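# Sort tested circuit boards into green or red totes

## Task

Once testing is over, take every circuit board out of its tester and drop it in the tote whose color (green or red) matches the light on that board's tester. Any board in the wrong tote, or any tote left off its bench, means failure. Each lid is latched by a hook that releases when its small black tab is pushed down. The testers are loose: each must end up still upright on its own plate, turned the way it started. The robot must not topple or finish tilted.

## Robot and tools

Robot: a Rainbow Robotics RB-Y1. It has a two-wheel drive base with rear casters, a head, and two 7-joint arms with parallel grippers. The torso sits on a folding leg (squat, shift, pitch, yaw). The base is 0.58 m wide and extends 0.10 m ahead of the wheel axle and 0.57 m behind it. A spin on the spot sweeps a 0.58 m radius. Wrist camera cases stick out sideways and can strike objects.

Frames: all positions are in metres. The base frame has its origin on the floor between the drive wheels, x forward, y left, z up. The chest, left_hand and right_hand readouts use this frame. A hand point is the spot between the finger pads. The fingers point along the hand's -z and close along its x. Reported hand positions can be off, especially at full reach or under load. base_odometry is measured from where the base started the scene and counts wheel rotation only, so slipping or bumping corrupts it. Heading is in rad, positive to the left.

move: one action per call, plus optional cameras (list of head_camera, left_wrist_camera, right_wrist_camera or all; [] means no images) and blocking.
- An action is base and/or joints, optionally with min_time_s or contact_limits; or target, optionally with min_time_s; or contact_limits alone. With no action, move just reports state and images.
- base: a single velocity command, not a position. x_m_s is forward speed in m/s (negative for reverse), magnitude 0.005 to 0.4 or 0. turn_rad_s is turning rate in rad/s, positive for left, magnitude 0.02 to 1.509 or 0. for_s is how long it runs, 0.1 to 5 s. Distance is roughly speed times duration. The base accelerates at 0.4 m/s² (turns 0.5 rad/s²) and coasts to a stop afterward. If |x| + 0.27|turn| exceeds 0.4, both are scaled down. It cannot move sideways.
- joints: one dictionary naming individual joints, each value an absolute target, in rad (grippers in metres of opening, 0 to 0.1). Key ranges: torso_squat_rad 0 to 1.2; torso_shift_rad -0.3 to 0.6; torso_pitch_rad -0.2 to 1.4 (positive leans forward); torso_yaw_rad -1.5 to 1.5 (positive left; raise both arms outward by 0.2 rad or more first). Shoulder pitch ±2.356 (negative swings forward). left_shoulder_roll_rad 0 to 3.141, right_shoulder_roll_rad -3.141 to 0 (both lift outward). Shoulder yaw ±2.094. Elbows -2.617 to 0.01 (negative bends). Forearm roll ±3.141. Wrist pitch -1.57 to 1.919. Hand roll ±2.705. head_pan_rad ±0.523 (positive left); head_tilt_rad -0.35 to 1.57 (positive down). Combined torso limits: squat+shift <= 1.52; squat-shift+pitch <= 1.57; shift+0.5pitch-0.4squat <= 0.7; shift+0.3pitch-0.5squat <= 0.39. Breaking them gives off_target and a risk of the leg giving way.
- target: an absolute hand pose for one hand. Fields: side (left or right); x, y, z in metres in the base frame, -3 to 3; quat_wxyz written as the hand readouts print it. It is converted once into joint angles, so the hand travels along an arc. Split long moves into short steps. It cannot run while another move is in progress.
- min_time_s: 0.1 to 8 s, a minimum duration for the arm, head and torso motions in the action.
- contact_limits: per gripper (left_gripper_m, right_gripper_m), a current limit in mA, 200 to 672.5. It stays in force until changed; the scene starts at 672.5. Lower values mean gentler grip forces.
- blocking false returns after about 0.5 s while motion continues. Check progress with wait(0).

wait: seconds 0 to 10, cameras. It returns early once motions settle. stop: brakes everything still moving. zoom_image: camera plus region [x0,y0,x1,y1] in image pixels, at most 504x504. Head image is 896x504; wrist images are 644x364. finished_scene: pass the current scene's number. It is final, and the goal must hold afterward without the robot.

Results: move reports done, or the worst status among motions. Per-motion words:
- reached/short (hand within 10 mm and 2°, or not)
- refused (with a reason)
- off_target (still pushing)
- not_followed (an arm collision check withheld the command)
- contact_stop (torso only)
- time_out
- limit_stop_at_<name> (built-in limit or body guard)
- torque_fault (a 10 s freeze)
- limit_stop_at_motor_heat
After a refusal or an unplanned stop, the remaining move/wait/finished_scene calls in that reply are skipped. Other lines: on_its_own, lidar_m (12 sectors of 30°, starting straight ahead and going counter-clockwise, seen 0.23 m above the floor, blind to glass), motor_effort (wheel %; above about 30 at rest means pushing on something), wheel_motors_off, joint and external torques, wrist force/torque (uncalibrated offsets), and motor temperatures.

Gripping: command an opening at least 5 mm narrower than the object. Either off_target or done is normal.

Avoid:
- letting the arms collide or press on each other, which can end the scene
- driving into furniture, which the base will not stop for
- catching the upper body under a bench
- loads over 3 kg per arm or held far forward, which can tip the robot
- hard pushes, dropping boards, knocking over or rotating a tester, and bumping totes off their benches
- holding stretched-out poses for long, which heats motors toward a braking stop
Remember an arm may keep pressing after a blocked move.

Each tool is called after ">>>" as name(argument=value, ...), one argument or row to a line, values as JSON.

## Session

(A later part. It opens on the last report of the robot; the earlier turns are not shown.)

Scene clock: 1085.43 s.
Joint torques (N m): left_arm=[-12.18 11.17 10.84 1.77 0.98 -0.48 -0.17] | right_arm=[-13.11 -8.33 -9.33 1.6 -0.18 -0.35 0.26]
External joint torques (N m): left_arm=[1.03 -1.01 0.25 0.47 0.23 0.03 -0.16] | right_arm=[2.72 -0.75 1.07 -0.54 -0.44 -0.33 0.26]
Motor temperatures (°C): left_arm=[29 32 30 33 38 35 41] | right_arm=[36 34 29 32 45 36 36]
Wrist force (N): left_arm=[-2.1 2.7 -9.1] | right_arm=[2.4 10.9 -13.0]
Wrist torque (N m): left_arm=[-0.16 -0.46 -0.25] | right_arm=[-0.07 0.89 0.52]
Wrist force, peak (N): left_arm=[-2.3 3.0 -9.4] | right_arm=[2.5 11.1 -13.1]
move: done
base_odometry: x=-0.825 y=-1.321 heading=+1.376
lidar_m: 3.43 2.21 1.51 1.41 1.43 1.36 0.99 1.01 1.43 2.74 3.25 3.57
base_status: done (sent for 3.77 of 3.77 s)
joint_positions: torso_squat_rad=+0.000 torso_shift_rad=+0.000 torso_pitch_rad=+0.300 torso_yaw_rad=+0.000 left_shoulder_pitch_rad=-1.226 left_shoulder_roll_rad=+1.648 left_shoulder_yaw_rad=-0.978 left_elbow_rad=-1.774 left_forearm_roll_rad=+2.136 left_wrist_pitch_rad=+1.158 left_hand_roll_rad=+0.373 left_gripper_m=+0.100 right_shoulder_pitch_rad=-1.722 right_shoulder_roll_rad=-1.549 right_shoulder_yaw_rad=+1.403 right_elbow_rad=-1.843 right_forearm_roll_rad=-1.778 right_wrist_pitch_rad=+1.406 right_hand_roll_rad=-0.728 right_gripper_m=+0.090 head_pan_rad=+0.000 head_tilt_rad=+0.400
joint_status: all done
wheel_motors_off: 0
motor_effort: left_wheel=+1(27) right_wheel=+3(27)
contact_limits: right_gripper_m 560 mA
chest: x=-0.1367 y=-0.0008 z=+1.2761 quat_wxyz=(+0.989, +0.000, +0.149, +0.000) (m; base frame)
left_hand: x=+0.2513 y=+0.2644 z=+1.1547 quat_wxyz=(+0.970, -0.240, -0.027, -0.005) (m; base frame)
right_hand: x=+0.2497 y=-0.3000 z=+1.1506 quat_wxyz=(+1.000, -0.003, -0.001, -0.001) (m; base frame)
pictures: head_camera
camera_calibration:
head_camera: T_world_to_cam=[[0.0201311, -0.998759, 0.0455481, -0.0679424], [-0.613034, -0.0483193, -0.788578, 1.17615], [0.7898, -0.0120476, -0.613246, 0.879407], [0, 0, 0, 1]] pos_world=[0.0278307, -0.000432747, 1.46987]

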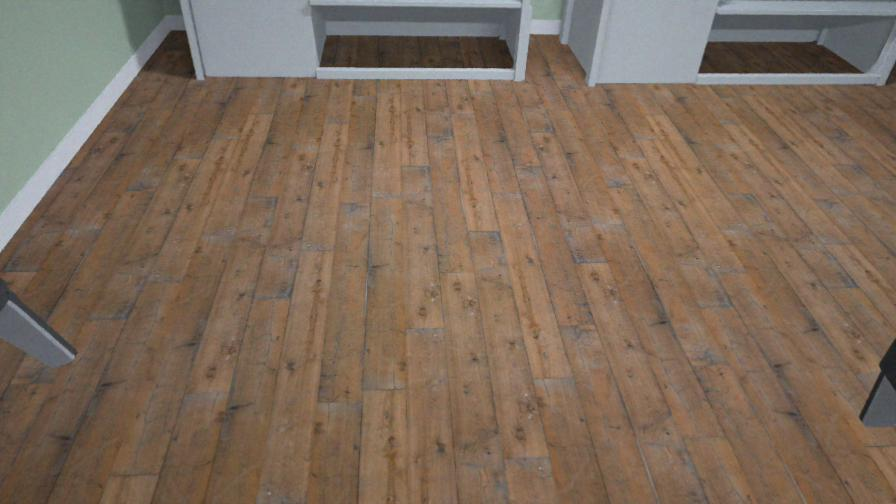

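>>> move(
  base={"x_m_s":0.35,"for_s":3.5},
  cameras=[],
)

>>> move(
  base={"x_m_s":0.35,"for_s":3.5},
  cameras=[],
)

>>> move(
  base={"turn_rad_s":0.3,"for_s":0.4},
  cameras=["head_camera"],
)

Scene clock: 1093.97 s.
Joint torques (N m): left_arm=[-12.06 11.03 10.87 1.82 0.92 -0.56 -0.2] | right_arm=[-13.47 -7.66 -9.38 1.92 -0.1 -0.18 0.24]
External joint torques (N m): left_arm=[1.15 -1.15 0.28 0.52 0.17 -0.04 -0.19] | right_arm=[2.35 -0.08 1.02 -0.23 -0.36 -0.17 0.23]
Motor temperatures (°C): left_arm=[29 32 30 33 38 35 41] | right_arm=[36 34 29 32 45 36 36]
Wrist force (N): left_arm=[-1.9 2.7 -9.2] | right_arm=[2.1 10.5 -12.9]
Wrist torque (N m): left_arm=[-0.16 -0.43 -0.24] | right_arm=[-0.02 0.84 0.52]
Wrist force, peak (N): left_arm=[-2.0 3.0 -9.5] | right_arm=[2.5 10.9 -13.3]
move: done
base_odometry: x=-0.588 y=-0.119 heading=+1.376
lidar_m: 2.23 2.25 1.62 1.51 1.54 1.98 2.19 2.25 3.03 3.12 3.14 2.29
base_status: done (sent for 3.5 of 3.5 s)
joint_positions: torso_squat_rad=+0.000 torso_shift_rad=+0.000 torso_pitch_rad=+0.300 torso_yaw_rad=+0.000 left_shoulder_pitch_rad=-1.226 left_shoulder_roll_rad=+1.648 left_shoulder_yaw_rad=-0.978 left_elbow_rad=-1.774 left_forearm_roll_rad=+2.136 left_wrist_pitch_rad=+1.158 left_hand_roll_rad=+0.373 left_gripper_m=+0.100 right_shoulder_pitch_rad=-1.722 right_shoulder_roll_rad=-1.549 right_shoulder_yaw_rad=+1.403 right_elbow_rad=-1.843 right_forearm_roll_rad=-1.779 right_wrist_pitch_rad=+1.406 right_hand_roll_rad=-0.728 right_gripper_m=+0.090 head_pan_rad=+0.000 head_tilt_rad=+0.400
joint_status: not commanded
wheel_motors_off: 0
motor_effort: left_wheel=+0(28) right_wheel=-3(29)
contact_limits: right_gripper_m 560 mA
chest: x=-0.1366 y=-0.0008 z=+1.2761 quat_wxyz=(+0.989, +0.000, +0.149, +0.000) (m; base frame)
left_hand: x=+0.2513 y=+0.2644 z=+1.1546 quat_wxyz=(+0.970, -0.240, -0.027, -0.005) (m; base frame)
right_hand: x=+0.2496 y=-0.3001 z=+1.1505 quat_wxyz=(+1.000, -0.003, -0.001, -0.001) (m; base frame)
pictures: none
No camera images: "cameras" was empty.

Scene clock: 1098.93 s.
Joint torques (N m): left_arm=[-12.09 11 10.61 1.73 0.93 -0.46 -0.13] | right_arm=[-13.59 -7.58 -9.73 1.95 -0.08 -0.17 0.3]
External joint torques (N m): left_arm=[1.12 -1.18 0.02 0.43 0.18 0.05 -0.12] | right_arm=[2.23 0 0.67 -0.19 -0.34 -0.16 0.3]
Motor temperatures (°C): left_arm=[29 32 30 33 38 34 41] | right_arm=[36 34 29 32 45 36 36]
Wrist force (N): left_arm=[-2.1 2.6 -9.0] | right_arm=[2.1 10.8 -12.8]
Wrist torque (N m): left_arm=[-0.15 -0.46 -0.24] | right_arm=[-0.05 0.85 0.53]
Wrist force, peak (N): left_arm=[-2.1 2.7 -9.5] | right_arm=[2.7 10.8 -13.2]
move: done
base_odometry: x=-0.351 y=+1.083 heading=+1.376
lidar_m: 1.38 1.17 1.27 1.62 1.66 2.13 3.40 3.49 3.20 3.01 1.43 1.03
base_status: done (sent for 3.5 of 3.5 s)
joint_positions: torso_squat_rad=+0.000 torso_shift_rad=+0.000 torso_pitch_rad=+0.300 torso_yaw_rad=+0.000 left_shoulder_pitch_rad=-1.226 left_shoulder_roll_rad=+1.648 left_shoulder_yaw_rad=-0.978 left_elbow_rad=-1.774 left_forearm_roll_rad=+2.136 left_wrist_pitch_rad=+1.158 left_hand_roll_rad=+0.373 left_gripper_m=+0.100 right_shoulder_pitch_rad=-1.722 right_shoulder_roll_rad=-1.550 right_shoulder_yaw_rad=+1.403 right_elbow_rad=-1.843 right_forearm_roll_rad=-1.779 right_wrist_pitch_rad=+1.406 right_hand_roll_rad=-0.728 right_gripper_m=+0.090 head_pan_rad=+0.000 head_tilt_rad=+0.400
joint_status: not commanded
wheel_motors_off: 0
motor_effort: left_wheel=+1(27) right_wheel=-3(18)
contact_limits: right_gripper_m 560 mA
chest: x=-0.1366 y=-0.0008 z=+1.2761 quat_wxyz=(+0.989, +0.000, +0.149, +0.000) (m; base frame)
left_hand: x=+0.2513 y=+0.2644 z=+1.1546 quat_wxyz=(+0.970, -0.240, -0.027, -0.005) (m; base frame)
right_hand: x=+0.2496 y=-0.3001 z=+1.1505 quat_wxyz=(+1.000, -0.003, -0.001, -0.001) (m; base frame)
pictures: none
No camera images: "cameras" was empty.

Scene clock: 1100.10 s.
Joint torques (N m): left_arm=[-12.03 11.11 10.89 1.8 0.93 -0.53 -0.17] | right_arm=[-13.83 -7.45 -9.56 2.01 -0.06 -0.1 0.26]
External joint torques (N m): left_arm=[1.18 -1.07 0.3 0.5 0.18 -0.01 -0.16] | right_arm=[1.99 0.13 0.83 -0.13 -0.33 -0.09 0.26]
Motor temperatures (°C): left_arm=[29 32 30 33 38 34 41] | right_arm=[36 34 29 32 45 36 36]
Wrist force (N): left_arm=[-2.5 2.8 -9.0] | right_arm=[2.1 10.8 -12.8]
Wrist torque (N m): left_arm=[-0.18 -0.51 -0.25] | right_arm=[-0.06 0.84 0.51]
Wrist force, peak (N): left_arm=[-2.3 3.0 -9.2] | right_arm=[2.3 11.1 -13.0]
move: done
base_odometry: x=-0.351 y=+1.083 heading=+1.456
lidar_m: 1.62 1.17 1.36 1.63 1.68 2.28 3.40 3.51 3.14 3.01 1.32 1.03
base_status: done (sent for 0.4 of 0.4 s)
joint_positions: torso_squat_rad=+0.000 torso_shift_rad=+0.000 torso_pitch_rad=+0.300 torso_yaw_rad=+0.000 left_shoulder_pitch_rad=-1.226 left_shoulder_roll_rad=+1.648 left_shoulder_yaw_rad=-0.978 left_elbow_rad=-1.774 left_forearm_roll_rad=+2.136 left_wrist_pitch_rad=+1.158 left_hand_roll_rad=+0.373 left_gripper_m=+0.100 right_shoulder_pitch_rad=-1.722 right_shoulder_roll_rad=-1.550 right_shoulder_yaw_rad=+1.403 right_elbow_rad=-1.843 right_forearm_roll_rad=-1.779 right_wrist_pitch_rad=+1.406 right_hand_roll_rad=-0.728 right_gripper_m=+0.090 head_pan_rad=+0.000 head_tilt_rad=+0.400
joint_status: not commanded
wheel_motors_off: 0
motor_effort: left_wheel=-5(28) right_wheel=+0(25)
contact_limits: right_gripper_m 560 mA
chest: x=-0.1366 y=-0.0008 z=+1.2761 quat_wxyz=(+0.989, +0.000, +0.149, +0.000) (m; base frame)
left_hand: x=+0.2513 y=+0.2644 z=+1.1546 quat_wxyz=(+0.970, -0.240, -0.027, -0.005) (m; base frame)
right_hand: x=+0.2496 y=-0.3001 z=+1.1505 quat_wxyz=(+1.000, -0.003, -0.001, -0.001) (m; base frame)
pictures: head_camera
camera_calibration:
head_camera: T_world_to_cam=[[0.0201434, -0.998759, 0.0455475, -0.0679438], [-0.613073, -0.0483257, -0.788547, 1.17612], [0.789769, -0.0120399, -0.613286, 0.879429], [0, 0, 0, 1]] pos_world=[0.0278674, -0.000434617, 1.46986]

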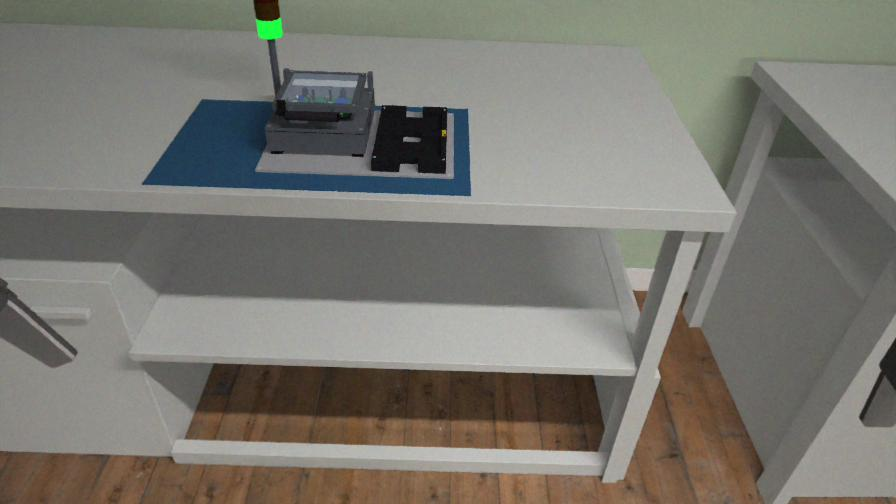

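>>> zoom_image(
  camera="head_camera",
  region=[240, 50, 480, 190],
)

Scaled by 2.100 from the camera's 896x504 image, which has a finer 1280x720 frame.

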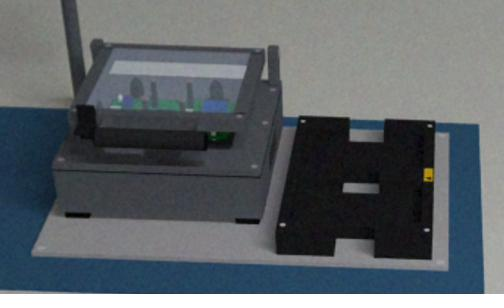

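>>> move(
  base={"turn_rad_s":0.4,"for_s":0.72},
  cameras=[],
)

>>> move(
  base={"x_m_s":0.2,"for_s":3.72},
  cameras=[],
)

>>> move(
  base={"turn_rad_s":-0.4,"for_s":0.65},
  joints={"torso_pitch_rad":0.35,"head_tilt_rad":0.6},
  cameras=["head_camera"],
)

Scene clock: 1124.63 s.
Joint torques (N m): left_arm=[-12.2 11.23 10.71 1.74 0.88 -0.5 -0.13] | right_arm=[-13.75 -7.57 -9.42 1.99 -0.18 -0.13 0.32]
External joint torques (N m): left_arm=[1.01 -0.94 0.12 0.44 0.13 0.01 -0.12] | right_arm=[2.07 0.01 0.98 -0.15 -0.44 -0.12 0.32]
Motor temperatures (°C): left_arm=[29 32 30 33 38 34 41] | right_arm=[36 34 29 32 45 36 36]
Wrist force (N): left_arm=[-1.9 2.6 -9.1] | right_arm=[2.1 10.5 -12.9]
Wrist torque (N m): left_arm=[-0.14 -0.43 -0.23] | right_arm=[-0.02 0.87 0.51]
Wrist force, peak (N): left_arm=[-2.1 3.0 -9.3] | right_arm=[2.4 11.0 -13.0]
move: done
base_odometry: x=-0.351 y=+1.083 heading=+1.725
lidar_m: 1.32 1.17 1.62 1.62 1.88 3.27 3.40 3.49 3.01 2.75 1.21 1.03
base_status: done (sent for 0.73 of 0.73 s)
joint_positions: torso_squat_rad=+0.000 torso_shift_rad=+0.000 torso_pitch_rad=+0.300 torso_yaw_rad=+0.000 left_shoulder_pitch_rad=-1.226 left_shoulder_roll_rad=+1.648 left_shoulder_yaw_rad=-0.978 left_elbow_rad=-1.774 left_forearm_roll_rad=+2.136 left_wrist_pitch_rad=+1.158 left_hand_roll_rad=+0.373 left_gripper_m=+0.100 right_shoulder_pitch_rad=-1.722 right_shoulder_roll_rad=-1.550 right_shoulder_yaw_rad=+1.403 right_elbow_rad=-1.843 right_forearm_roll_rad=-1.779 right_wrist_pitch_rad=+1.406 right_hand_roll_rad=-0.728 right_gripper_m=+0.090 head_pan_rad=+0.000 head_tilt_rad=+0.400
joint_status: not commanded
wheel_motors_off: 0
motor_effort: left_wheel=+1(30) right_wheel=+3(20)
contact_limits: right_gripper_m 560 mA
chest: x=-0.1366 y=-0.0008 z=+1.2761 quat_wxyz=(+0.989, +0.000, +0.149, +0.000) (m; base frame)
left_hand: x=+0.2513 y=+0.2644 z=+1.1546 quat_wxyz=(+0.970, -0.240, -0.027, -0.005) (m; base frame)
right_hand: x=+0.2496 y=-0.3001 z=+1.1505 quat_wxyz=(+1.000, -0.003, -0.001, -0.001) (m; base frame)
pictures: none
No camera images: "cameras" was empty.

Scene clock: 1129.17 s.
Joint torques (N m): left_arm=[-12.17 10.95 10.83 1.79 0.82 -0.5 -0.19] | right_arm=[-13.76 -7.61 -9.36 2.08 -0.15 -0.22 0.33]
External joint torques (N m): left_arm=[1.04 -1.23 0.24 0.49 0.07 0.01 -0.18] | right_arm=[2.06 -0.03 1.03 -0.06 -0.41 -0.2 0.33]
Motor temperatures (°C): left_arm=[29 32 30 33 38 34 41] | right_arm=[36 34 29 32 45 36 36]
Wrist force (N): left_arm=[-2.0 2.7 -9.1] | right_arm=[2.6 10.8 -12.8]
Wrist torque (N m): left_arm=[-0.17 -0.46 -0.23] | right_arm=[-0.07 0.90 0.52]
Wrist force, peak (N): left_arm=[-2.5 3.0 -9.3] | right_arm=[2.4 10.9 -13.4]
move: done
base_odometry: x=-0.466 y=+1.821 heading=+1.725
lidar_m: 0.89 0.53 0.51 1.43 1.66 2.87 4.13 3.71 3.21 0.68 0.76 0.90
base_status: done (sent for 3.73 of 3.73 s)
joint_positions: torso_squat_rad=+0.000 torso_shift_rad=+0.000 torso_pitch_rad=+0.300 torso_yaw_rad=+0.000 left_shoulder_pitch_rad=-1.226 left_shoulder_roll_rad=+1.648 left_shoulder_yaw_rad=-0.978 left_elbow_rad=-1.774 left_forearm_roll_rad=+2.136 left_wrist_pitch_rad=+1.158 left_hand_roll_rad=+0.373 left_gripper_m=+0.100 right_shoulder_pitch_rad=-1.722 right_shoulder_roll_rad=-1.550 right_shoulder_yaw_rad=+1.403 right_elbow_rad=-1.843 right_forearm_roll_rad=-1.779 right_wrist_pitch_rad=+1.406 right_hand_roll_rad=-0.728 right_gripper_m=+0.090 head_pan_rad=+0.000 head_tilt_rad=+0.400
joint_status: not commanded
wheel_motors_off: 0
motor_effort: left_wheel=+1(26) right_wheel=+1(29)
contact_limits: right_gripper_m 560 mA
chest: x=-0.1365 y=-0.0008 z=+1.2761 quat_wxyz=(+0.989, +0.000, +0.149, +0.000) (m; base frame)
left_hand: x=+0.2514 y=+0.2644 z=+1.1546 quat_wxyz=(+0.970, -0.240, -0.027, -0.005) (m; base frame)
right_hand: x=+0.2497 y=-0.3001 z=+1.1505 quat_wxyz=(+1.000, -0.003, -0.001, -0.001) (m; base frame)
pictures: none
No camera images: "cameras" was empty.

Scene clock: 1130.80 s.
Joint torques (N m): left_arm=[-11.95 11.47 10.83 1.64 0.94 -0.44 -0.15] | right_arm=[-13.86 -8 -9.37 1.67 -0.09 -0.14 0.38]
External joint torques (N m): left_arm=[1.03 -1.14 0.35 0.57 0.16 -0.02 -0.14] | right_arm=[1.83 0.14 0.95 -0.2 -0.29 -0.2 0.39]
Motor temperatures (°C): left_arm=[29 32 30 33 38 34 41] | right_arm=[36 34 29 32 45 36 36]
Wrist force (N): left_arm=[-2.0 2.5 -9.1] | right_arm=[2.2 10.5 -12.9]
Wrist torque (N m): left_arm=[-0.14 -0.46 -0.24] | right_arm=[0.00 0.83 0.53]
Wrist force, peak (N): left_arm=[-2.0 3.1 -9.4] | right_arm=[3.1 10.8 -13.3]
move: done
base_odometry: x=-0.466 y=+1.821 heading=+1.503
lidar_m: 0.89 0.63 0.52 1.07 1.50 2.12 4.12 4.34 3.30 1.06 0.66 0.93
base_status: done (sent for 0.67 of 0.67 s)
joint_positions: torso_squat_rad=+0.000 torso_shift_rad=+0.000 torso_pitch_rad=+0.350 torso_yaw_rad=+0.000 left_shoulder_pitch_rad=-1.226 left_shoulder_roll_rad=+1.648 left_shoulder_yaw_rad=-0.978 left_elbow_rad=-1.774 left_forearm_roll_rad=+2.136 left_wrist_pitch_rad=+1.158 left_hand_roll_rad=+0.373 left_gripper_m=+0.100 right_shoulder_pitch_rad=-1.722 right_shoulder_roll_rad=-1.550 right_shoulder_yaw_rad=+1.403 right_elbow_rad=-1.843 right_forearm_roll_rad=-1.779 right_wrist_pitch_rad=+1.406 right_hand_roll_rad=-0.728 right_gripper_m=+0.090 head_pan_rad=+0.000 head_tilt_rad=+0.600
joint_status: all done
wheel_motors_off: 0
motor_effort: left_wheel=+0(27) right_wheel=-3(27)
contact_limits: right_gripper_m 560 mA
chest: x=-0.1219 y=-0.0007 z=+1.2712 quat_wxyz=(+0.985, +0.000, +0.174, +0.000) (m; base frame)
left_hand: x=+0.2595 y=+0.2645 z=+1.1304 quat_wxyz=(+0.971, -0.240, -0.003, +0.001) (m; base frame)
right_hand: x=+0.2576 y=-0.3001 z=+1.1264 quat_wxyz=(+1.000, -0.003, +0.024, -0.001) (m; base frame)
pictures: head_camera
camera_calibration:
head_camera: T_world_to_cam=[[0.0309827, -0.998754, 0.0391103, -0.0582931], [-0.789125, -0.0484575, -0.612318, 0.921954], [0.613451, -0.0118917, -0.789644, 1.10518], [0, 0, 0, 1]] pos_world=[0.0513727, -0.000402511, 1.4395]

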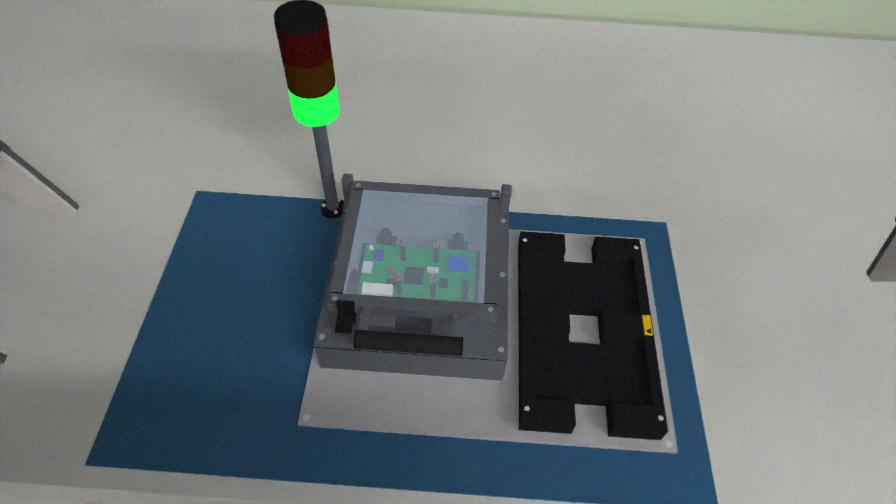

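>>> zoom_image(
  camera="head_camera",
  region=[300, 170, 540, 390],
)

Scaled by 2.100 from the camera's 896x504 image, which has a finer 1280x720 frame.

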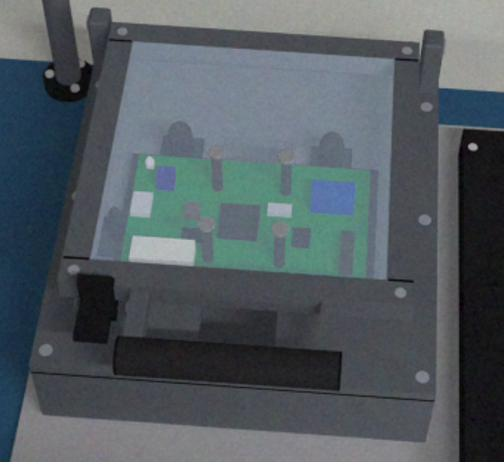

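>>> move(
  joints={"torso_squat_rad":0.35,"head_tilt_rad":0.75},
  cameras=[],
)

>>> move(
  target={"side":"left","x":0.29,"y":0.09,"z":1.07,"quat_wxyz":[1,0,0,0]},
  min_time_s=4,
  cameras=["head_camera","left_wrist_camera"],
)

>>> zoom_image(
  camera="left_wrist_camera",
  region=[220, 50, 540, 250],
)

Scene clock: 1156.90 s.
Joint torques (N m): left_arm=[-11.95 11.64 10.67 1.54 0.95 -0.45 -0.18] | right_arm=[-13.69 -7.95 -9.51 1.69 -0.11 -0.05 0.21]
External joint torques (N m): left_arm=[1.04 -0.98 0.2 0.47 0.17 -0.03 -0.17] | right_arm=[1.99 0.18 0.8 -0.19 -0.3 -0.12 0.22]
Motor temperatures (°C): left_arm=[29 32 30 33 38 34 41] | right_arm=[35 34 29 32 45 36 36]
Wrist force (N): left_arm=[-1.8 2.7 -8.9] | right_arm=[2.6 10.4 -12.9]
Wrist torque (N m): left_arm=[-0.15 -0.42 -0.22] | right_arm=[-0.02 0.88 0.52]
Wrist force, peak (N): left_arm=[-1.7 2.9 -9.5] | right_arm=[2.9 10.9 -13.2]
move: done
base_odometry: x=-0.466 y=+1.821 heading=+1.503
lidar_m: 0.90 0.63 0.51 1.08 1.51 2.11 4.12 4.34 3.30 1.06 0.65 0.93
base_status: not commanded
joint_positions: torso_squat_rad=+0.350 torso_shift_rad=+0.000 torso_pitch_rad=+0.350 torso_yaw_rad=+0.000 left_shoulder_pitch_rad=-1.226 left_shoulder_roll_rad=+1.648 left_shoulder_yaw_rad=-0.978 left_elbow_rad=-1.774 left_forearm_roll_rad=+2.136 left_wrist_pitch_rad=+1.158 left_hand_roll_rad=+0.373 left_gripper_m=+0.100 right_shoulder_pitch_rad=-1.722 right_shoulder_roll_rad=-1.550 right_shoulder_yaw_rad=+1.403 right_elbow_rad=-1.843 right_forearm_roll_rad=-1.779 right_wrist_pitch_rad=+1.406 right_hand_roll_rad=-0.728 right_gripper_m=+0.090 head_pan_rad=+0.000 head_tilt_rad=+0.750
joint_status: all done
wheel_motors_off: 0
motor_effort: left_wheel=-1(3) right_wheel=-4(4)
contact_limits: right_gripper_m 560 mA
chest: x=-0.1220 y=-0.0007 z=+1.2287 quat_wxyz=(+0.985, +0.000, +0.174, +0.000) (m; base frame)
left_hand: x=+0.2594 y=+0.2645 z=+1.0880 quat_wxyz=(+0.971, -0.240, -0.003, +0.001) (m; base frame)
right_hand: x=+0.2575 y=-0.3000 z=+1.0840 quat_wxyz=(+1.000, -0.003, +0.024, -0.001) (m; base frame)
pictures: none
No camera images: "cameras" was empty.

Scene clock: 1161.23 s.
Joint torques (N m): left_arm=[-19.82 5.12 8.98 0.91 0.08 0.26 0.3] | right_arm=[-13.86 -7.93 -9.49 1.78 -0.11 -0.15 0.32]
External joint torques (N m): left_arm=[0.12 -1.88 -1.38 1.1 0.04 0.31 0.3] | right_arm=[1.83 0.2 0.83 -0.09 -0.3 -0.22 0.32]
Motor temperatures (°C): left_arm=[29 32 30 33 38 34 41] | right_arm=[35 34 29 32 45 36 36]
Wrist force (N): left_arm=[-1.7 -0.1 -9.6] | right_arm=[2.5 10.7 -12.9]
Wrist torque (N m): left_arm=[-0.04 -0.40 -0.21] | right_arm=[-0.01 0.87 0.52]
Wrist force, peak (N): left_arm=[-1.2 2.1 -9.9] | right_arm=[2.8 10.8 -13.3]
move: done
base_odometry: x=-0.466 y=+1.821 heading=+1.503
lidar_m: 0.90 0.63 0.52 1.07 1.50 2.12 4.12 4.34 3.30 1.05 0.65 0.92
base_status: not commanded
joint_positions: torso_squat_rad=+0.350 torso_shift_rad=+0.000 torso_pitch_rad=+0.350 torso_yaw_rad=+0.000 left_shoulder_pitch_rad=-1.704 left_shoulder_roll_rad=+0.898 left_shoulder_yaw_rad=-1.160 left_elbow_rad=-1.658 left_forearm_roll_rad=+1.550 left_wrist_pitch_rad=+1.581 left_hand_roll_rad=+1.189 left_gripper_m=+0.100 right_shoulder_pitch_rad=-1.722 right_shoulder_roll_rad=-1.550 right_shoulder_yaw_rad=+1.403 right_elbow_rad=-1.843 right_forearm_roll_rad=-1.779 right_wrist_pitch_rad=+1.406 right_hand_roll_rad=-0.728 right_gripper_m=+0.090 head_pan_rad=+0.000 head_tilt_rad=+0.750
joint_status: all done
wheel_motors_off: 0
motor_effort: left_wheel=+1(2) right_wheel=-1(4)
contact_limits: right_gripper_m 560 mA
chest: x=-0.1220 y=-0.0007 z=+1.2287 quat_wxyz=(+0.985, +0.000, +0.174, +0.000) (m; base frame)
left_hand: x=+0.2900 y=+0.0901 z=+1.0701 quat_wxyz=(+1.000, +0.000, +0.000, +0.000) (m; base frame)
left_hand_status: reached (checked arc, planned for 4.0 s): 0 mm and 0.1 deg off.
right_hand: x=+0.2575 y=-0.3000 z=+1.0840 quat_wxyz=(+1.000, -0.003, +0.024, -0.001) (m; base frame)
pictures: head_camera, left_wrist_camera
camera_calibration:
head_camera: T_world_to_cam=[[0.0366076, -0.99875, 0.0340214, -0.0492469], [-0.871688, -0.0485616, -0.487648, 0.71752], [0.488691, -0.0118045, -0.872377, 1.18424], [0, 0, 0, 1]] pos_world=[0.0485273, -0.000362163, 1.38468]
left_wrist_camera: T_world_to_cam=[[0.999809, 0.0156286, -0.0117448, -0.280084], [0.0193763, -0.872039, 0.489053, -0.416159], [-0.00259869, -0.489187, -0.872175, 1.04716], [0, 0, 0, 1]] pos_world=[0.290815, 0.153729, 1.11354]

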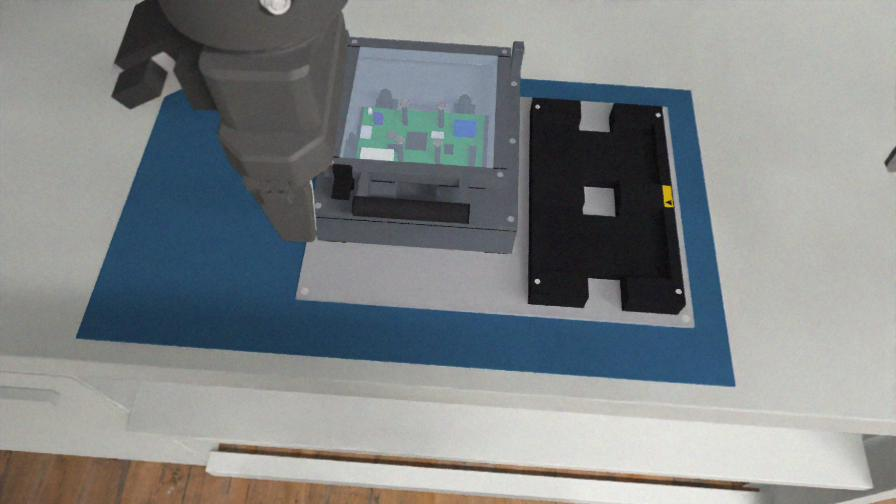

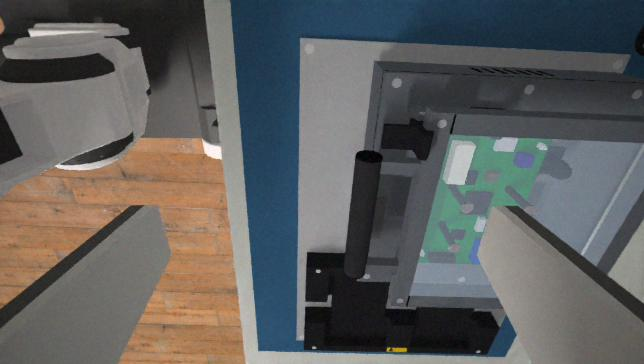

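Scaled by 1.575 from the camera's 644x364 image, which has a finer 920x520 frame.

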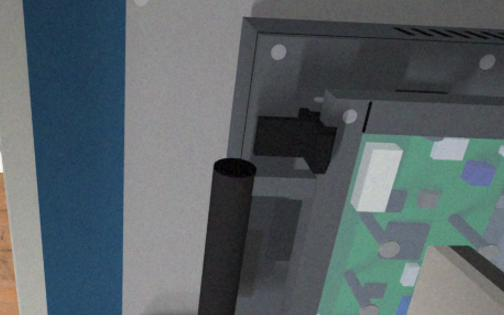

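>>> move(
  target={"side":"left","x":0.279,"y":0.0875,"z":0.995,"quat_wxyz":[1,0,0,0]},
  min_time_s=3,
  cameras=["left_wrist_camera"],
)

>>> zoom_image(
  camera="left_wrist_camera",
  region=[320, 60, 640, 260],
)

Scene clock: 1173.10 s.
Joint torques (N m): left_arm=[-17.23 4.87 8.69 -1.69 0.02 -0.35 0.41] | right_arm=[-13.48 -8 -9.37 1.85 -0.18 0 0.24]
External joint torques (N m): left_arm=[2.32 -1.91 -1.5 -0.52 -0.02 -0.3 0.41] | right_arm=[2.21 0.13 0.94 -0.02 -0.38 -0.06 0.24]
Motor temperatures (°C): left_arm=[30 32 30 33 38 34 41] | right_arm=[35 34 29 32 45 36 36]
Wrist force (N): left_arm=[-1.7 0.1 -9.9] | right_arm=[2.8 10.9 -13.0]
Wrist torque (N m): left_arm=[-0.04 -0.39 -0.20] | right_arm=[-0.05 0.91 0.50]
Wrist force, peak (N): left_arm=[-1.6 -0.1 -10.0] | right_arm=[2.7 11.0 -13.0]
move: done
base_odometry: x=-0.466 y=+1.821 heading=+1.503
lidar_m: 0.89 0.63 0.51 1.07 1.50 2.12 4.13 4.33 3.30 1.05 0.65 0.92
base_status: not commanded
joint_positions: torso_squat_rad=+0.350 torso_shift_rad=+0.000 torso_pitch_rad=+0.350 torso_yaw_rad=+0.000 left_shoulder_pitch_rad=-1.580 left_shoulder_roll_rad=+0.848 left_shoulder_yaw_rad=-1.244 left_elbow_rad=-1.667 left_forearm_roll_rad=+1.417 left_wrist_pitch_rad=+1.449 left_hand_roll_rad=+1.218 left_gripper_m=+0.100 right_shoulder_pitch_rad=-1.722 right_shoulder_roll_rad=-1.550 right_shoulder_yaw_rad=+1.403 right_elbow_rad=-1.843 right_forearm_roll_rad=-1.779 right_wrist_pitch_rad=+1.406 right_hand_roll_rad=-0.728 right_gripper_m=+0.090 head_pan_rad=+0.000 head_tilt_rad=+0.750
joint_status: all done
wheel_motors_off: 0
motor_effort: left_wheel=+1(2) right_wheel=-1(4)
contact_limits: right_gripper_m 560 mA
chest: x=-0.1220 y=-0.0007 z=+1.2287 quat_wxyz=(+0.985, +0.000, +0.174, +0.000) (m; base frame)
left_hand: x=+0.2793 y=+0.0876 z=+0.9953 quat_wxyz=(+1.000, +0.000, +0.000, +0.000) (m; base frame)
left_hand_status: reached (checked arc, planned for 3.0 s): 0 mm and 0.0 deg off.
right_hand: x=+0.2575 y=-0.3000 z=+1.0840 quat_wxyz=(+1.000, -0.003, +0.024, -0.001) (m; base frame)
pictures: left_wrist_camera
camera_calibration:
left_wrist_camera: T_world_to_cam=[[0.999805, 0.0158563, -0.0118024, -0.270196], [0.0196018, -0.872285, 0.488604, -0.381096], [-0.00254756, -0.48874, -0.872426, 0.980844], [0, 0, 0, 1]] pos_world=[0.280112, 0.151238, 1.03873]

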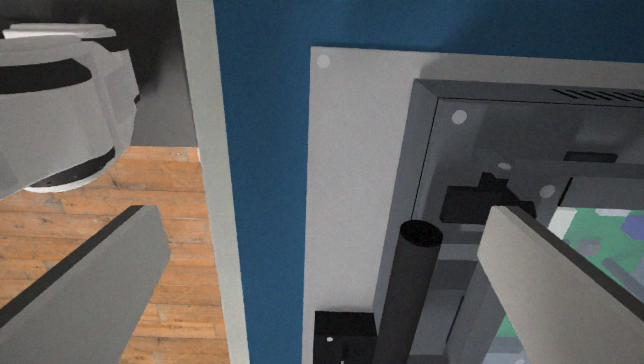

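Scaled by 1.575 from the camera's 644x364 image, which has a finer 920x520 frame.

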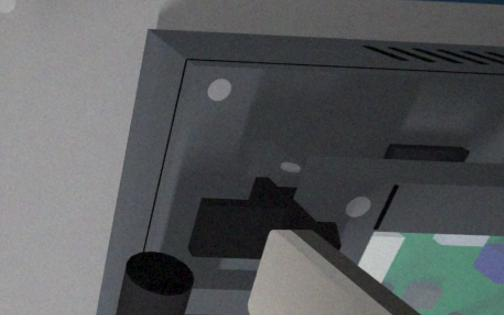

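>>> move(
  target={"side":"left","x":0.279,"y":0.0875,"z":0.975,"quat_wxyz":[1,0,0,0]},
  cameras=["left_wrist_camera","head_camera"],
)

>>> zoom_image(
  camera="left_wrist_camera",
  region=[340, 120, 600, 300],
)

Scene clock: 1203.67 s.
Joint torques (N m): left_arm=[-12.46 3.92 5.06 1.16 -0.28 -1.29 0.06] | right_arm=[-14.2 -7.73 -9.87 1.75 -0.17 0.02 0.27]
External joint torques (N m): left_arm=[7.09 -2.79 -5.03 2.56 -0.31 -1.23 0.07] | right_arm=[1.49 0.39 0.44 -0.13 -0.36 -0.04 0.27]
Motor temperatures (°C): left_arm=[30 32 30 33 38 34 41] | right_arm=[35 34 29 32 45 36 36]
Wrist force (N): left_arm=[-10.7 2.1 11.5] | right_arm=[2.4 10.7 -12.7]
Wrist torque (N m): left_arm=[0.02 -1.38 -0.16] | right_arm=[-0.03 0.85 0.52]
Wrist force, peak (N): left_arm=[-27.0 9.8 40.3] | right_arm=[3.3 11.1 -13.1]
move: done
base_odometry: x=-0.466 y=+1.821 heading=+1.503
lidar_m: 0.90 0.62 0.52 1.07 1.50 2.13 4.13 4.34 3.30 1.06 0.66 0.92
base_status: not commanded
joint_positions: torso_squat_rad=+0.350 torso_shift_rad=+0.000 torso_pitch_rad=+0.349 torso_yaw_rad=+0.000 left_shoulder_pitch_rad=-1.551 left_shoulder_roll_rad=+0.828 left_shoulder_yaw_rad=-1.265 left_elbow_rad=-1.643 left_forearm_roll_rad=+1.383 left_wrist_pitch_rad=+1.414 left_hand_roll_rad=+1.211 left_gripper_m=+0.100 right_shoulder_pitch_rad=-1.722 right_shoulder_roll_rad=-1.550 right_shoulder_yaw_rad=+1.403 right_elbow_rad=-1.843 right_forearm_roll_rad=-1.779 right_wrist_pitch_rad=+1.405 right_hand_roll_rad=-0.728 right_gripper_m=+0.090 head_pan_rad=+0.000 head_tilt_rad=+0.750
joint_status: all done
wheel_motors_off: 0
motor_effort: left_wheel=+3(6) right_wheel=-5(11)
contact_limits: right_gripper_m 560 mA
chest: x=-0.1225 y=-0.0007 z=+1.2288 quat_wxyz=(+0.985, +0.000, +0.174, +0.000) (m; base frame)
left_hand: x=+0.2792 y=+0.0872 z=+0.9764 quat_wxyz=(+1.000, +0.000, -0.001, +0.000) (m; base frame)
left_hand_status: reached (checked arc, planned for 0.2 s): 1 mm and 0.2 deg off.
right_hand: x=+0.2572 y=-0.3000 z=+1.0844 quat_wxyz=(+1.000, -0.003, +0.023, -0.001) (m; base frame)
pictures: head_camera, left_wrist_camera
camera_calibration:
head_camera: T_world_to_cam=[[0.036674, -0.998748, 0.0340208, -0.0492157], [-0.87126, -0.0486295, -0.488406, 0.718078], [0.489449, -0.0117292, -0.871953, 1.18414], [0, 0, 0, 1]] pos_world=[0.0478628, -0.000345389, 1.3849]
left_wrist_camera: T_world_to_cam=[[0.999838, 0.0151669, -0.00966441, -0.272391], [0.0179562, -0.871909, 0.489338, -0.372482], [-0.00100474, -0.489432, -0.872041, 0.963485], [0, 0, 0, 1]] pos_world=[0.280003, 0.150921, 1.01984]

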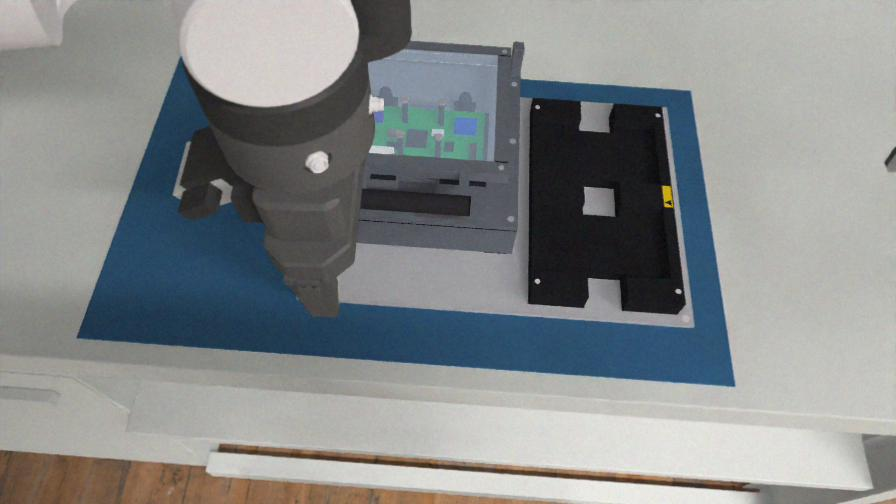

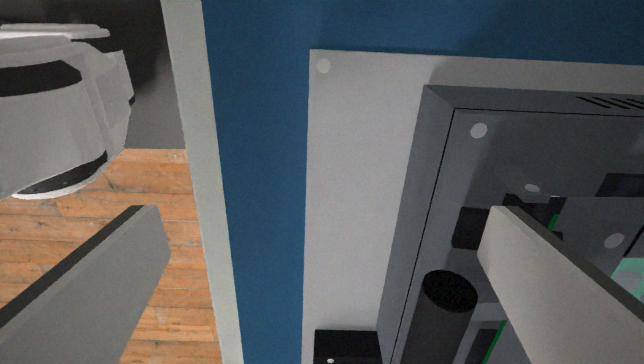

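Scaled by 1.938 from the camera's 644x364 image, which has a finer 920x520 frame.

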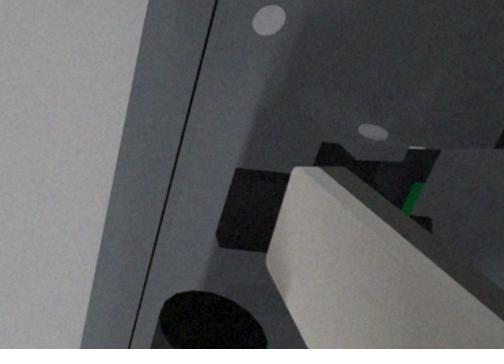

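>>> move(
  target={"side":"left","x":0.279,"y":0.088,"z":0.968,"quat_wxyz":[1,0,0,0]},
  cameras=["left_wrist_camera"],
)

>>> move(
  target={"side":"left","x":0.279,"y":0.088,"z":0.963,"quat_wxyz":[1,0,0,0]},
  cameras=["left_wrist_camera"],
)

Scene clock: 1217.10 s.
Joint torques (N m): left_arm=[-0.69 2.61 -2.84 10.01 -5.09 -5.48 -0.19] | right_arm=[-14.04 -7.47 -9.66 1.92 -0.14 -0.06 0.27]
External joint torques (N m): left_arm=[18.89 -4.1 -12.9 11.44 -5.1 -5.42 -0.19] | right_arm=[1.66 0.62 0.67 0.02 -0.34 -0.12 0.28]
Motor temperatures (°C): left_arm=[30 32 30 33 38 34 41] | right_arm=[35 34 29 32 45 36 36]
Wrist force (N): left_arm=[-47.1 11.4 69.2] | right_arm=[2.6 10.7 -13.0]
Wrist torque (N m): left_arm=[0.20 -4.03 0.16] | right_arm=[-0.02 0.90 0.52]
Wrist force, peak (N): left_arm=[-66.6 17.8 95.2] | right_arm=[3.0 10.9 -13.4]
move: done
base_odometry: x=-0.466 y=+1.821 heading=+1.503
lidar_m: 0.89 0.62 0.52 1.07 1.50 2.12 4.13 4.34 3.29 1.06 0.65 0.93
base_status: not commanded
joint_positions: torso_squat_rad=+0.350 torso_shift_rad=-0.002 torso_pitch_rad=+0.346 torso_yaw_rad=+0.000 left_shoulder_pitch_rad=-1.543 left_shoulder_roll_rad=+0.821 left_shoulder_yaw_rad=-1.270 left_elbow_rad=-1.634 left_forearm_roll_rad=+1.374 left_wrist_pitch_rad=+1.403 left_hand_roll_rad=+1.205 left_gripper_m=+0.099 right_shoulder_pitch_rad=-1.722 right_shoulder_roll_rad=-1.550 right_shoulder_yaw_rad=+1.403 right_elbow_rad=-1.843 right_forearm_roll_rad=-1.779 right_wrist_pitch_rad=+1.405 right_hand_roll_rad=-0.728 right_gripper_m=+0.090 head_pan_rad=+0.000 head_tilt_rad=+0.750
joint_status: all done
wheel_motors_off: 0
motor_effort: left_wheel=+14(16) right_wheel=-1(12)
contact_limits: right_gripper_m 560 mA
chest: x=-0.1240 y=-0.0007 z=+1.2290 quat_wxyz=(+0.985, +0.001, +0.172, +0.000) (m; base frame)
left_hand: x=+0.2789 y=+0.0868 z=+0.9723 quat_wxyz=(+1.000, -0.001, -0.003, -0.001) (m; base frame)
left_hand_status: reached (checked arc, planned for 0.1 s): 4 mm and 0.4 deg off.
right_hand: x=+0.2561 y=-0.2999 z=+1.0855 quat_wxyz=(+1.000, -0.003, +0.022, -0.001) (m; base frame)
pictures: left_wrist_camera
camera_calibration:
left_wrist_camera: T_world_to_cam=[[0.999897, 0.0132203, -0.00556559, -0.275988], [0.0142495, -0.871, 0.491076, -0.371516], [0.00164453, -0.491105, -0.871099, 0.958146], [0, 0, 0, 1]] pos_world=[0.279678, 0.150608, 1.01555]

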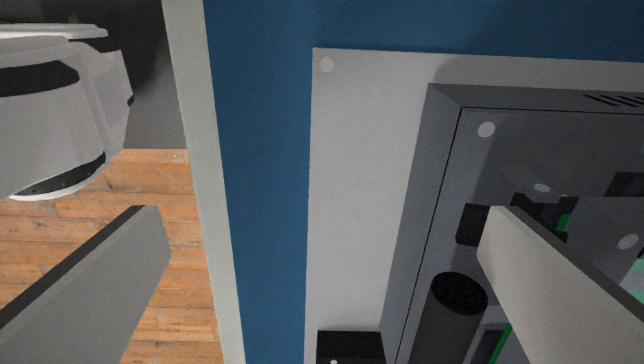

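Scene clock: 1217.93 s.
Joint torques (N m): left_arm=[8.79 1.3 -11.14 17.25 -9.03 -9.24 -0.75] | right_arm=[-13.92 -7.25 -9.8 1.89 -0.04 -0.02 0.3]
External joint torques (N m): left_arm=[28.44 -5.4 -21.17 18.72 -9.05 -9.19 -0.75] | right_arm=[1.78 0.81 0.53 -0.01 -0.25 -0.07 0.3]
Motor temperatures (°C): left_arm=[30 32 30 33 38 35 41] | right_arm=[35 34 29 32 45 36 36]
Wrist force (N): left_arm=[-79.7 18.8 119.1] | right_arm=[2.7 10.7 -12.4]
Wrist torque (N m): left_arm=[0.45 -6.10 0.50] | right_arm=[-0.03 0.91 0.51]
Wrist force, peak (N): left_arm=[-92.1 23.9 137.8] | right_arm=[2.5 10.4 -13.7]
move: done
base_odometry: x=-0.466 y=+1.821 heading=+1.503
lidar_m: 0.89 0.62 0.51 1.08 1.51 2.13 4.13 4.35 3.28 1.05 0.65 0.92
base_status: not commanded
joint_positions: torso_squat_rad=+0.351 torso_shift_rad=-0.003 torso_pitch_rad=+0.344 torso_yaw_rad=+0.001 left_shoulder_pitch_rad=-1.537 left_shoulder_roll_rad=+0.812 left_shoulder_yaw_rad=-1.274 left_elbow_rad=-1.619 left_forearm_roll_rad=+1.368 left_wrist_pitch_rad=+1.394 left_hand_roll_rad=+1.196 left_gripper_m=+0.099 right_shoulder_pitch_rad=-1.722 right_shoulder_roll_rad=-1.550 right_shoulder_yaw_rad=+1.403 right_elbow_rad=-1.843 right_forearm_roll_rad=-1.779 right_wrist_pitch_rad=+1.405 right_hand_roll_rad=-0.728 right_gripper_m=+0.090 head_pan_rad=+0.000 head_tilt_rad=+0.750
joint_status: all done
wheel_motors_off: 0
motor_effort: left_wheel=+21(23) right_wheel=+3(12)
contact_limits: right_gripper_m 560 mA
chest: x=-0.1253 y=-0.0007 z=+1.2292 quat_wxyz=(+0.985, +0.001, +0.171, +0.000) (m; base frame)
left_hand: x=+0.2794 y=+0.0860 z=+0.9686 quat_wxyz=(+1.000, -0.002, -0.004, -0.002) (m; base frame)
left_hand_status: reached (checked arc, planned for 0.2 s): 6 mm and 0.6 deg off.
right_hand: x=+0.2552 y=-0.2998 z=+1.0865 quat_wxyz=(+1.000, -0.003, +0.021, -0.001) (m; base frame)
pictures: left_wrist_camera
camera_calibration:
left_wrist_camera: T_world_to_cam=[[0.999925, 0.0115719, -0.00412168, -0.277697], [0.0121008, -0.870175, 0.492595, -0.371438], [0.00211366, -0.492607, -0.870249, 0.953712], [0, 0, 0, 1]] pos_world=[0.280155, 0.149803, 1.01179]

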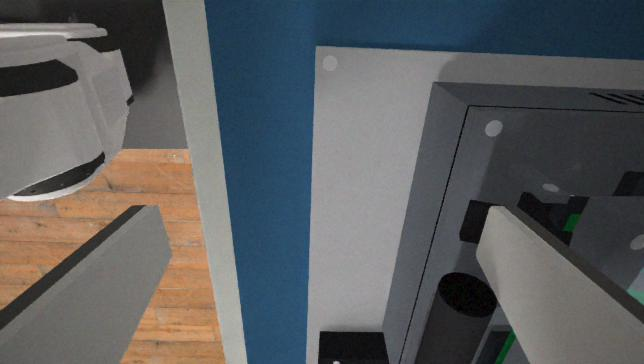

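>>> move(
  target={"side":"left","x":0.279,"y":0.088,"z":0.985,"quat_wxyz":[1,0,0,0]},
  cameras=["left_wrist_camera"],
)

>>> zoom_image(
  camera="left_wrist_camera",
  region=[380, 60, 640, 364],
)

Scene clock: 1223.07 s.
Joint torques (N m): left_arm=[-17.26 7.53 8.69 -0.17 0.01 -0.4 -0.22] | right_arm=[-13.99 -7.49 -9.89 1.53 -0.03 0.02 0.28]
External joint torques (N m): left_arm=[2.4 0.77 -1.41 1.15 -0.04 -0.35 -0.22] | right_arm=[1.69 0.64 0.43 -0.34 -0.22 -0.05 0.29]
Motor temperatures (°C): left_arm=[29 32 30 33 39 35 41] | right_arm=[35 34 29 32 45 36 36]
Wrist force (N): left_arm=[-1.5 0.0 -9.7] | right_arm=[2.6 10.7 -12.8]
Wrist torque (N m): left_arm=[-0.02 -0.37 -0.23] | right_arm=[-0.03 0.89 0.51]
Wrist force, peak (N): left_arm=[-82.2 20.4 123.0] | right_arm=[3.0 10.9 -13.8]
move: done
base_odometry: x=-0.466 y=+1.821 heading=+1.503
lidar_m: 0.89 0.63 0.52 1.06 1.50 2.12 4.13 4.35 3.29 1.06 0.65 0.92
base_status: not commanded
joint_positions: torso_squat_rad=+0.350 torso_shift_rad=+0.000 torso_pitch_rad=+0.350 torso_yaw_rad=+0.000 left_shoulder_pitch_rad=-1.562 left_shoulder_roll_rad=+0.829 left_shoulder_yaw_rad=-1.257 left_elbow_rad=-1.634 left_forearm_roll_rad=+1.401 left_wrist_pitch_rad=+1.428 left_hand_roll_rad=+1.199 left_gripper_m=+0.100 right_shoulder_pitch_rad=-1.722 right_shoulder_roll_rad=-1.550 right_shoulder_yaw_rad=+1.403 right_elbow_rad=-1.843 right_forearm_roll_rad=-1.779 right_wrist_pitch_rad=+1.405 right_hand_roll_rad=-0.728 right_gripper_m=+0.090 head_pan_rad=+0.000 head_tilt_rad=+0.750
joint_status: all done
wheel_motors_off: 0
motor_effort: left_wheel=-1(21) right_wheel=-1(12)
contact_limits: right_gripper_m 560 mA
chest: x=-0.1220 y=-0.0007 z=+1.2287 quat_wxyz=(+0.985, +0.000, +0.174, +0.000) (m; base frame)
left_hand: x=+0.2812 y=+0.0872 z=+0.9818 quat_wxyz=(+1.000, +0.000, +0.003, -0.001) (m; base frame)
left_hand_status: reached (checked arc, planned for 0.2 s): 4 mm and 0.3 deg off.
right_hand: x=+0.2575 y=-0.3001 z=+1.0840 quat_wxyz=(+1.000, -0.003, +0.024, -0.001) (m; base frame)
pictures: left_wrist_camera
camera_calibration:
left_wrist_camera: T_world_to_cam=[[0.999755, 0.0136309, -0.017454, -0.26649], [0.0204274, -0.872007, 0.489066, -0.375649], [-0.00855359, -0.489303, -0.872072, 0.97032], [0, 0, 0, 1]] pos_world=[0.282398, 0.150844, 1.02526]

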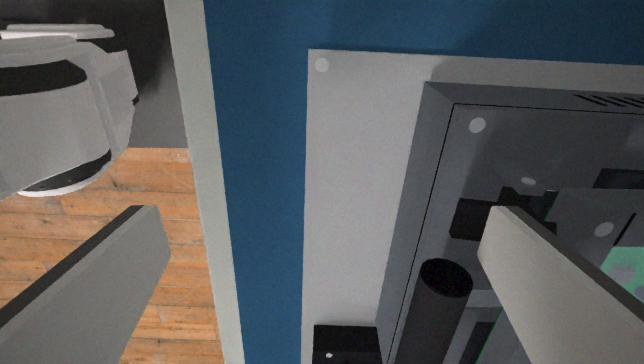

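Scaled by 1.658 from the camera's 644x364 image, which has a finer 920x520 frame.

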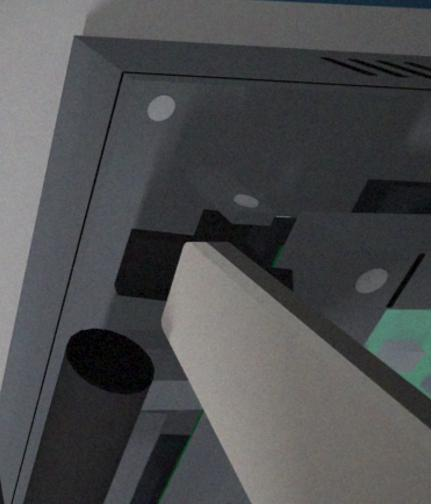

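>>> move(
  target={"side":"left","x":0.271,"y":0.093,"z":0.985,"quat_wxyz":[1,0,0,0]},
  cameras=[],
)

>>> move(
  target={"side":"left","x":0.271,"y":0.093,"z":0.976,"quat_wxyz":[1,0,0,0]},
  cameras=["left_wrist_camera"],
)

>>> zoom_image(
  camera="left_wrist_camera",
  region=[380, 60, 640, 364],
)

Scene clock: 1237.03 s.
Joint torques (N m): left_arm=[-17.72 7.24 9.89 -1.39 0.25 -0.11 0.2] | right_arm=[-13.95 -7.41 -9.97 1.73 -0.11 0.03 0.19]
External joint torques (N m): left_arm=[1.45 0.5 -0.24 -0.05 0.21 -0.06 0.2] | right_arm=[1.74 0.72 0.34 -0.14 -0.3 -0.04 0.2]
Motor temperatures (°C): left_arm=[30 32 30 33 38 35 41] | right_arm=[35 34 29 32 45 36 36]
Wrist force (N): left_arm=[-1.5 -0.2 -9.2] | right_arm=[2.5 10.4 -12.8]
Wrist torque (N m): left_arm=[0.00 -0.40 -0.22] | right_arm=[0.00 0.86 0.52]
Wrist force, peak (N): left_arm=[-2.3 0.1 -9.9] | right_arm=[2.8 10.8 -13.3]
move: done
base_odometry: x=-0.466 y=+1.821 heading=+1.503
lidar_m: 0.89 0.63 0.52 1.07 1.51 2.12 4.13 4.35 3.29 1.06 0.65 0.92
base_status: not commanded
joint_positions: torso_squat_rad=+0.350 torso_shift_rad=+0.000 torso_pitch_rad=+0.350 torso_yaw_rad=+0.000 left_shoulder_pitch_rad=-1.554 left_shoulder_roll_rad=+0.864 left_shoulder_yaw_rad=-1.256 left_elbow_rad=-1.702 left_forearm_roll_rad=+1.397 left_wrist_pitch_rad=+1.430 left_hand_roll_rad=+1.234 left_gripper_m=+0.100 right_shoulder_pitch_rad=-1.722 right_shoulder_roll_rad=-1.550 right_shoulder_yaw_rad=+1.403 right_elbow_rad=-1.843 right_forearm_roll_rad=-1.779 right_wrist_pitch_rad=+1.405 right_hand_roll_rad=-0.728 right_gripper_m=+0.090 head_pan_rad=+0.000 head_tilt_rad=+0.750
joint_status: all done
wheel_motors_off: 0
motor_effort: left_wheel=-2(3) right_wheel=-2(3)
contact_limits: right_gripper_m 560 mA
chest: x=-0.1220 y=-0.0007 z=+1.2287 quat_wxyz=(+0.985, +0.000, +0.174, +0.000) (m; base frame)
left_hand: x=+0.2711 y=+0.0928 z=+0.9847 quat_wxyz=(+1.000, +0.000, +0.001, +0.000) (m; base frame)
left_hand_status: reached (checked arc, planned for 0.3 s): 0 mm and 0.2 deg off.
right_hand: x=+0.2575 y=-0.3001 z=+1.0840 quat_wxyz=(+1.000, -0.003, +0.024, -0.001) (m; base frame)
pictures: none
No camera images: "cameras" was empty.

Scene clock: 1237.57 s.
Joint torques (N m): left_arm=[-17.73 5.7 9.57 -0.85 0.26 -0.16 0.25] | right_arm=[-14.17 -7.38 -9.74 1.68 -0.15 -0.04 0.23]
External joint torques (N m): left_arm=[1.4 -1.02 -0.51 0.59 0.22 -0.11 0.25] | right_arm=[1.51 0.75 0.57 -0.19 -0.34 -0.1 0.23]
Motor temperatures (°C): left_arm=[30 32 30 33 38 35 41] | right_arm=[35 34 29 32 45 36 36]
Wrist force (N): left_arm=[-1.9 -0.4 -9.0] | right_arm=[2.4 10.4 -12.9]
Wrist torque (N m): left_arm=[0.01 -0.43 -0.22] | right_arm=[-0.01 0.87 0.53]
Wrist force, peak (N): left_arm=[-2.5 0.5 -10.5] | right_arm=[2.8 10.8 -13.1]
move: done
base_odometry: x=-0.466 y=+1.821 heading=+1.503
lidar_m: 0.89 0.63 0.51 1.07 1.51 2.12 4.13 4.34 3.29 1.06 0.66 0.92
base_status: not commanded
joint_positions: torso_squat_rad=+0.350 torso_shift_rad=+0.000 torso_pitch_rad=+0.350 torso_yaw_rad=+0.000 left_shoulder_pitch_rad=-1.540 left_shoulder_roll_rad=+0.858 left_shoulder_yaw_rad=-1.266 left_elbow_rad=-1.697 left_forearm_roll_rad=+1.380 left_wrist_pitch_rad=+1.414 left_hand_roll_rad=+1.234 left_gripper_m=+0.100 right_shoulder_pitch_rad=-1.722 right_shoulder_roll_rad=-1.550 right_shoulder_yaw_rad=+1.403 right_elbow_rad=-1.843 right_forearm_roll_rad=-1.779 right_wrist_pitch_rad=+1.405 right_hand_roll_rad=-0.728 right_gripper_m=+0.090 head_pan_rad=+0.000 head_tilt_rad=+0.750
joint_status: all done
wheel_motors_off: 0
motor_effort: left_wheel=+0(2) right_wheel=-2(2)
contact_limits: right_gripper_m 560 mA
chest: x=-0.1220 y=-0.0007 z=+1.2287 quat_wxyz=(+0.985, +0.000, +0.174, +0.000) (m; base frame)
left_hand: x=+0.2709 y=+0.0931 z=+0.9763 quat_wxyz=(+1.000, +0.000, +0.000, +0.000) (m; base frame)
left_hand_status: reached (checked arc, planned for 0.1 s): 0 mm and 0.0 deg off.
right_hand: x=+0.2575 y=-0.3001 z=+1.0840 quat_wxyz=(+1.000, -0.003, +0.024, -0.001) (m; base frame)
pictures: left_wrist_camera
camera_calibration:
left_wrist_camera: T_world_to_cam=[[0.99981, 0.0152083, -0.0122263, -0.261667], [0.0192432, -0.872341, 0.488519, -0.366701], [-0.00323598, -0.488662, -0.872467, 0.967187], [0, 0, 0, 1]] pos_world=[0.271803, 0.156718, 1.01978]

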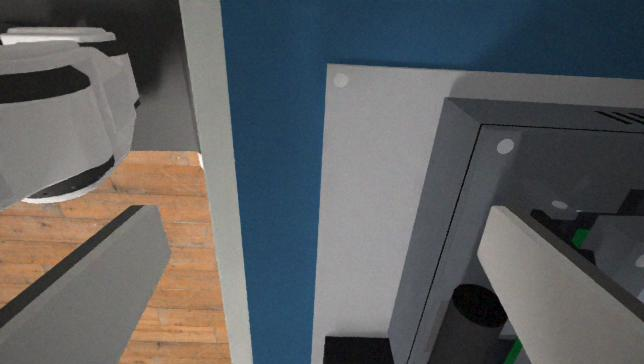

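Scaled by 1.658 from the camera's 644x364 image, which has a finer 920x520 frame.

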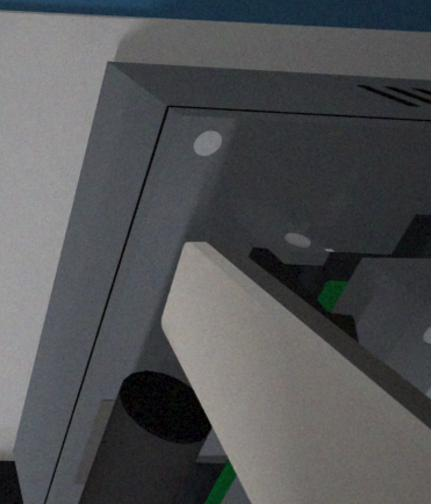

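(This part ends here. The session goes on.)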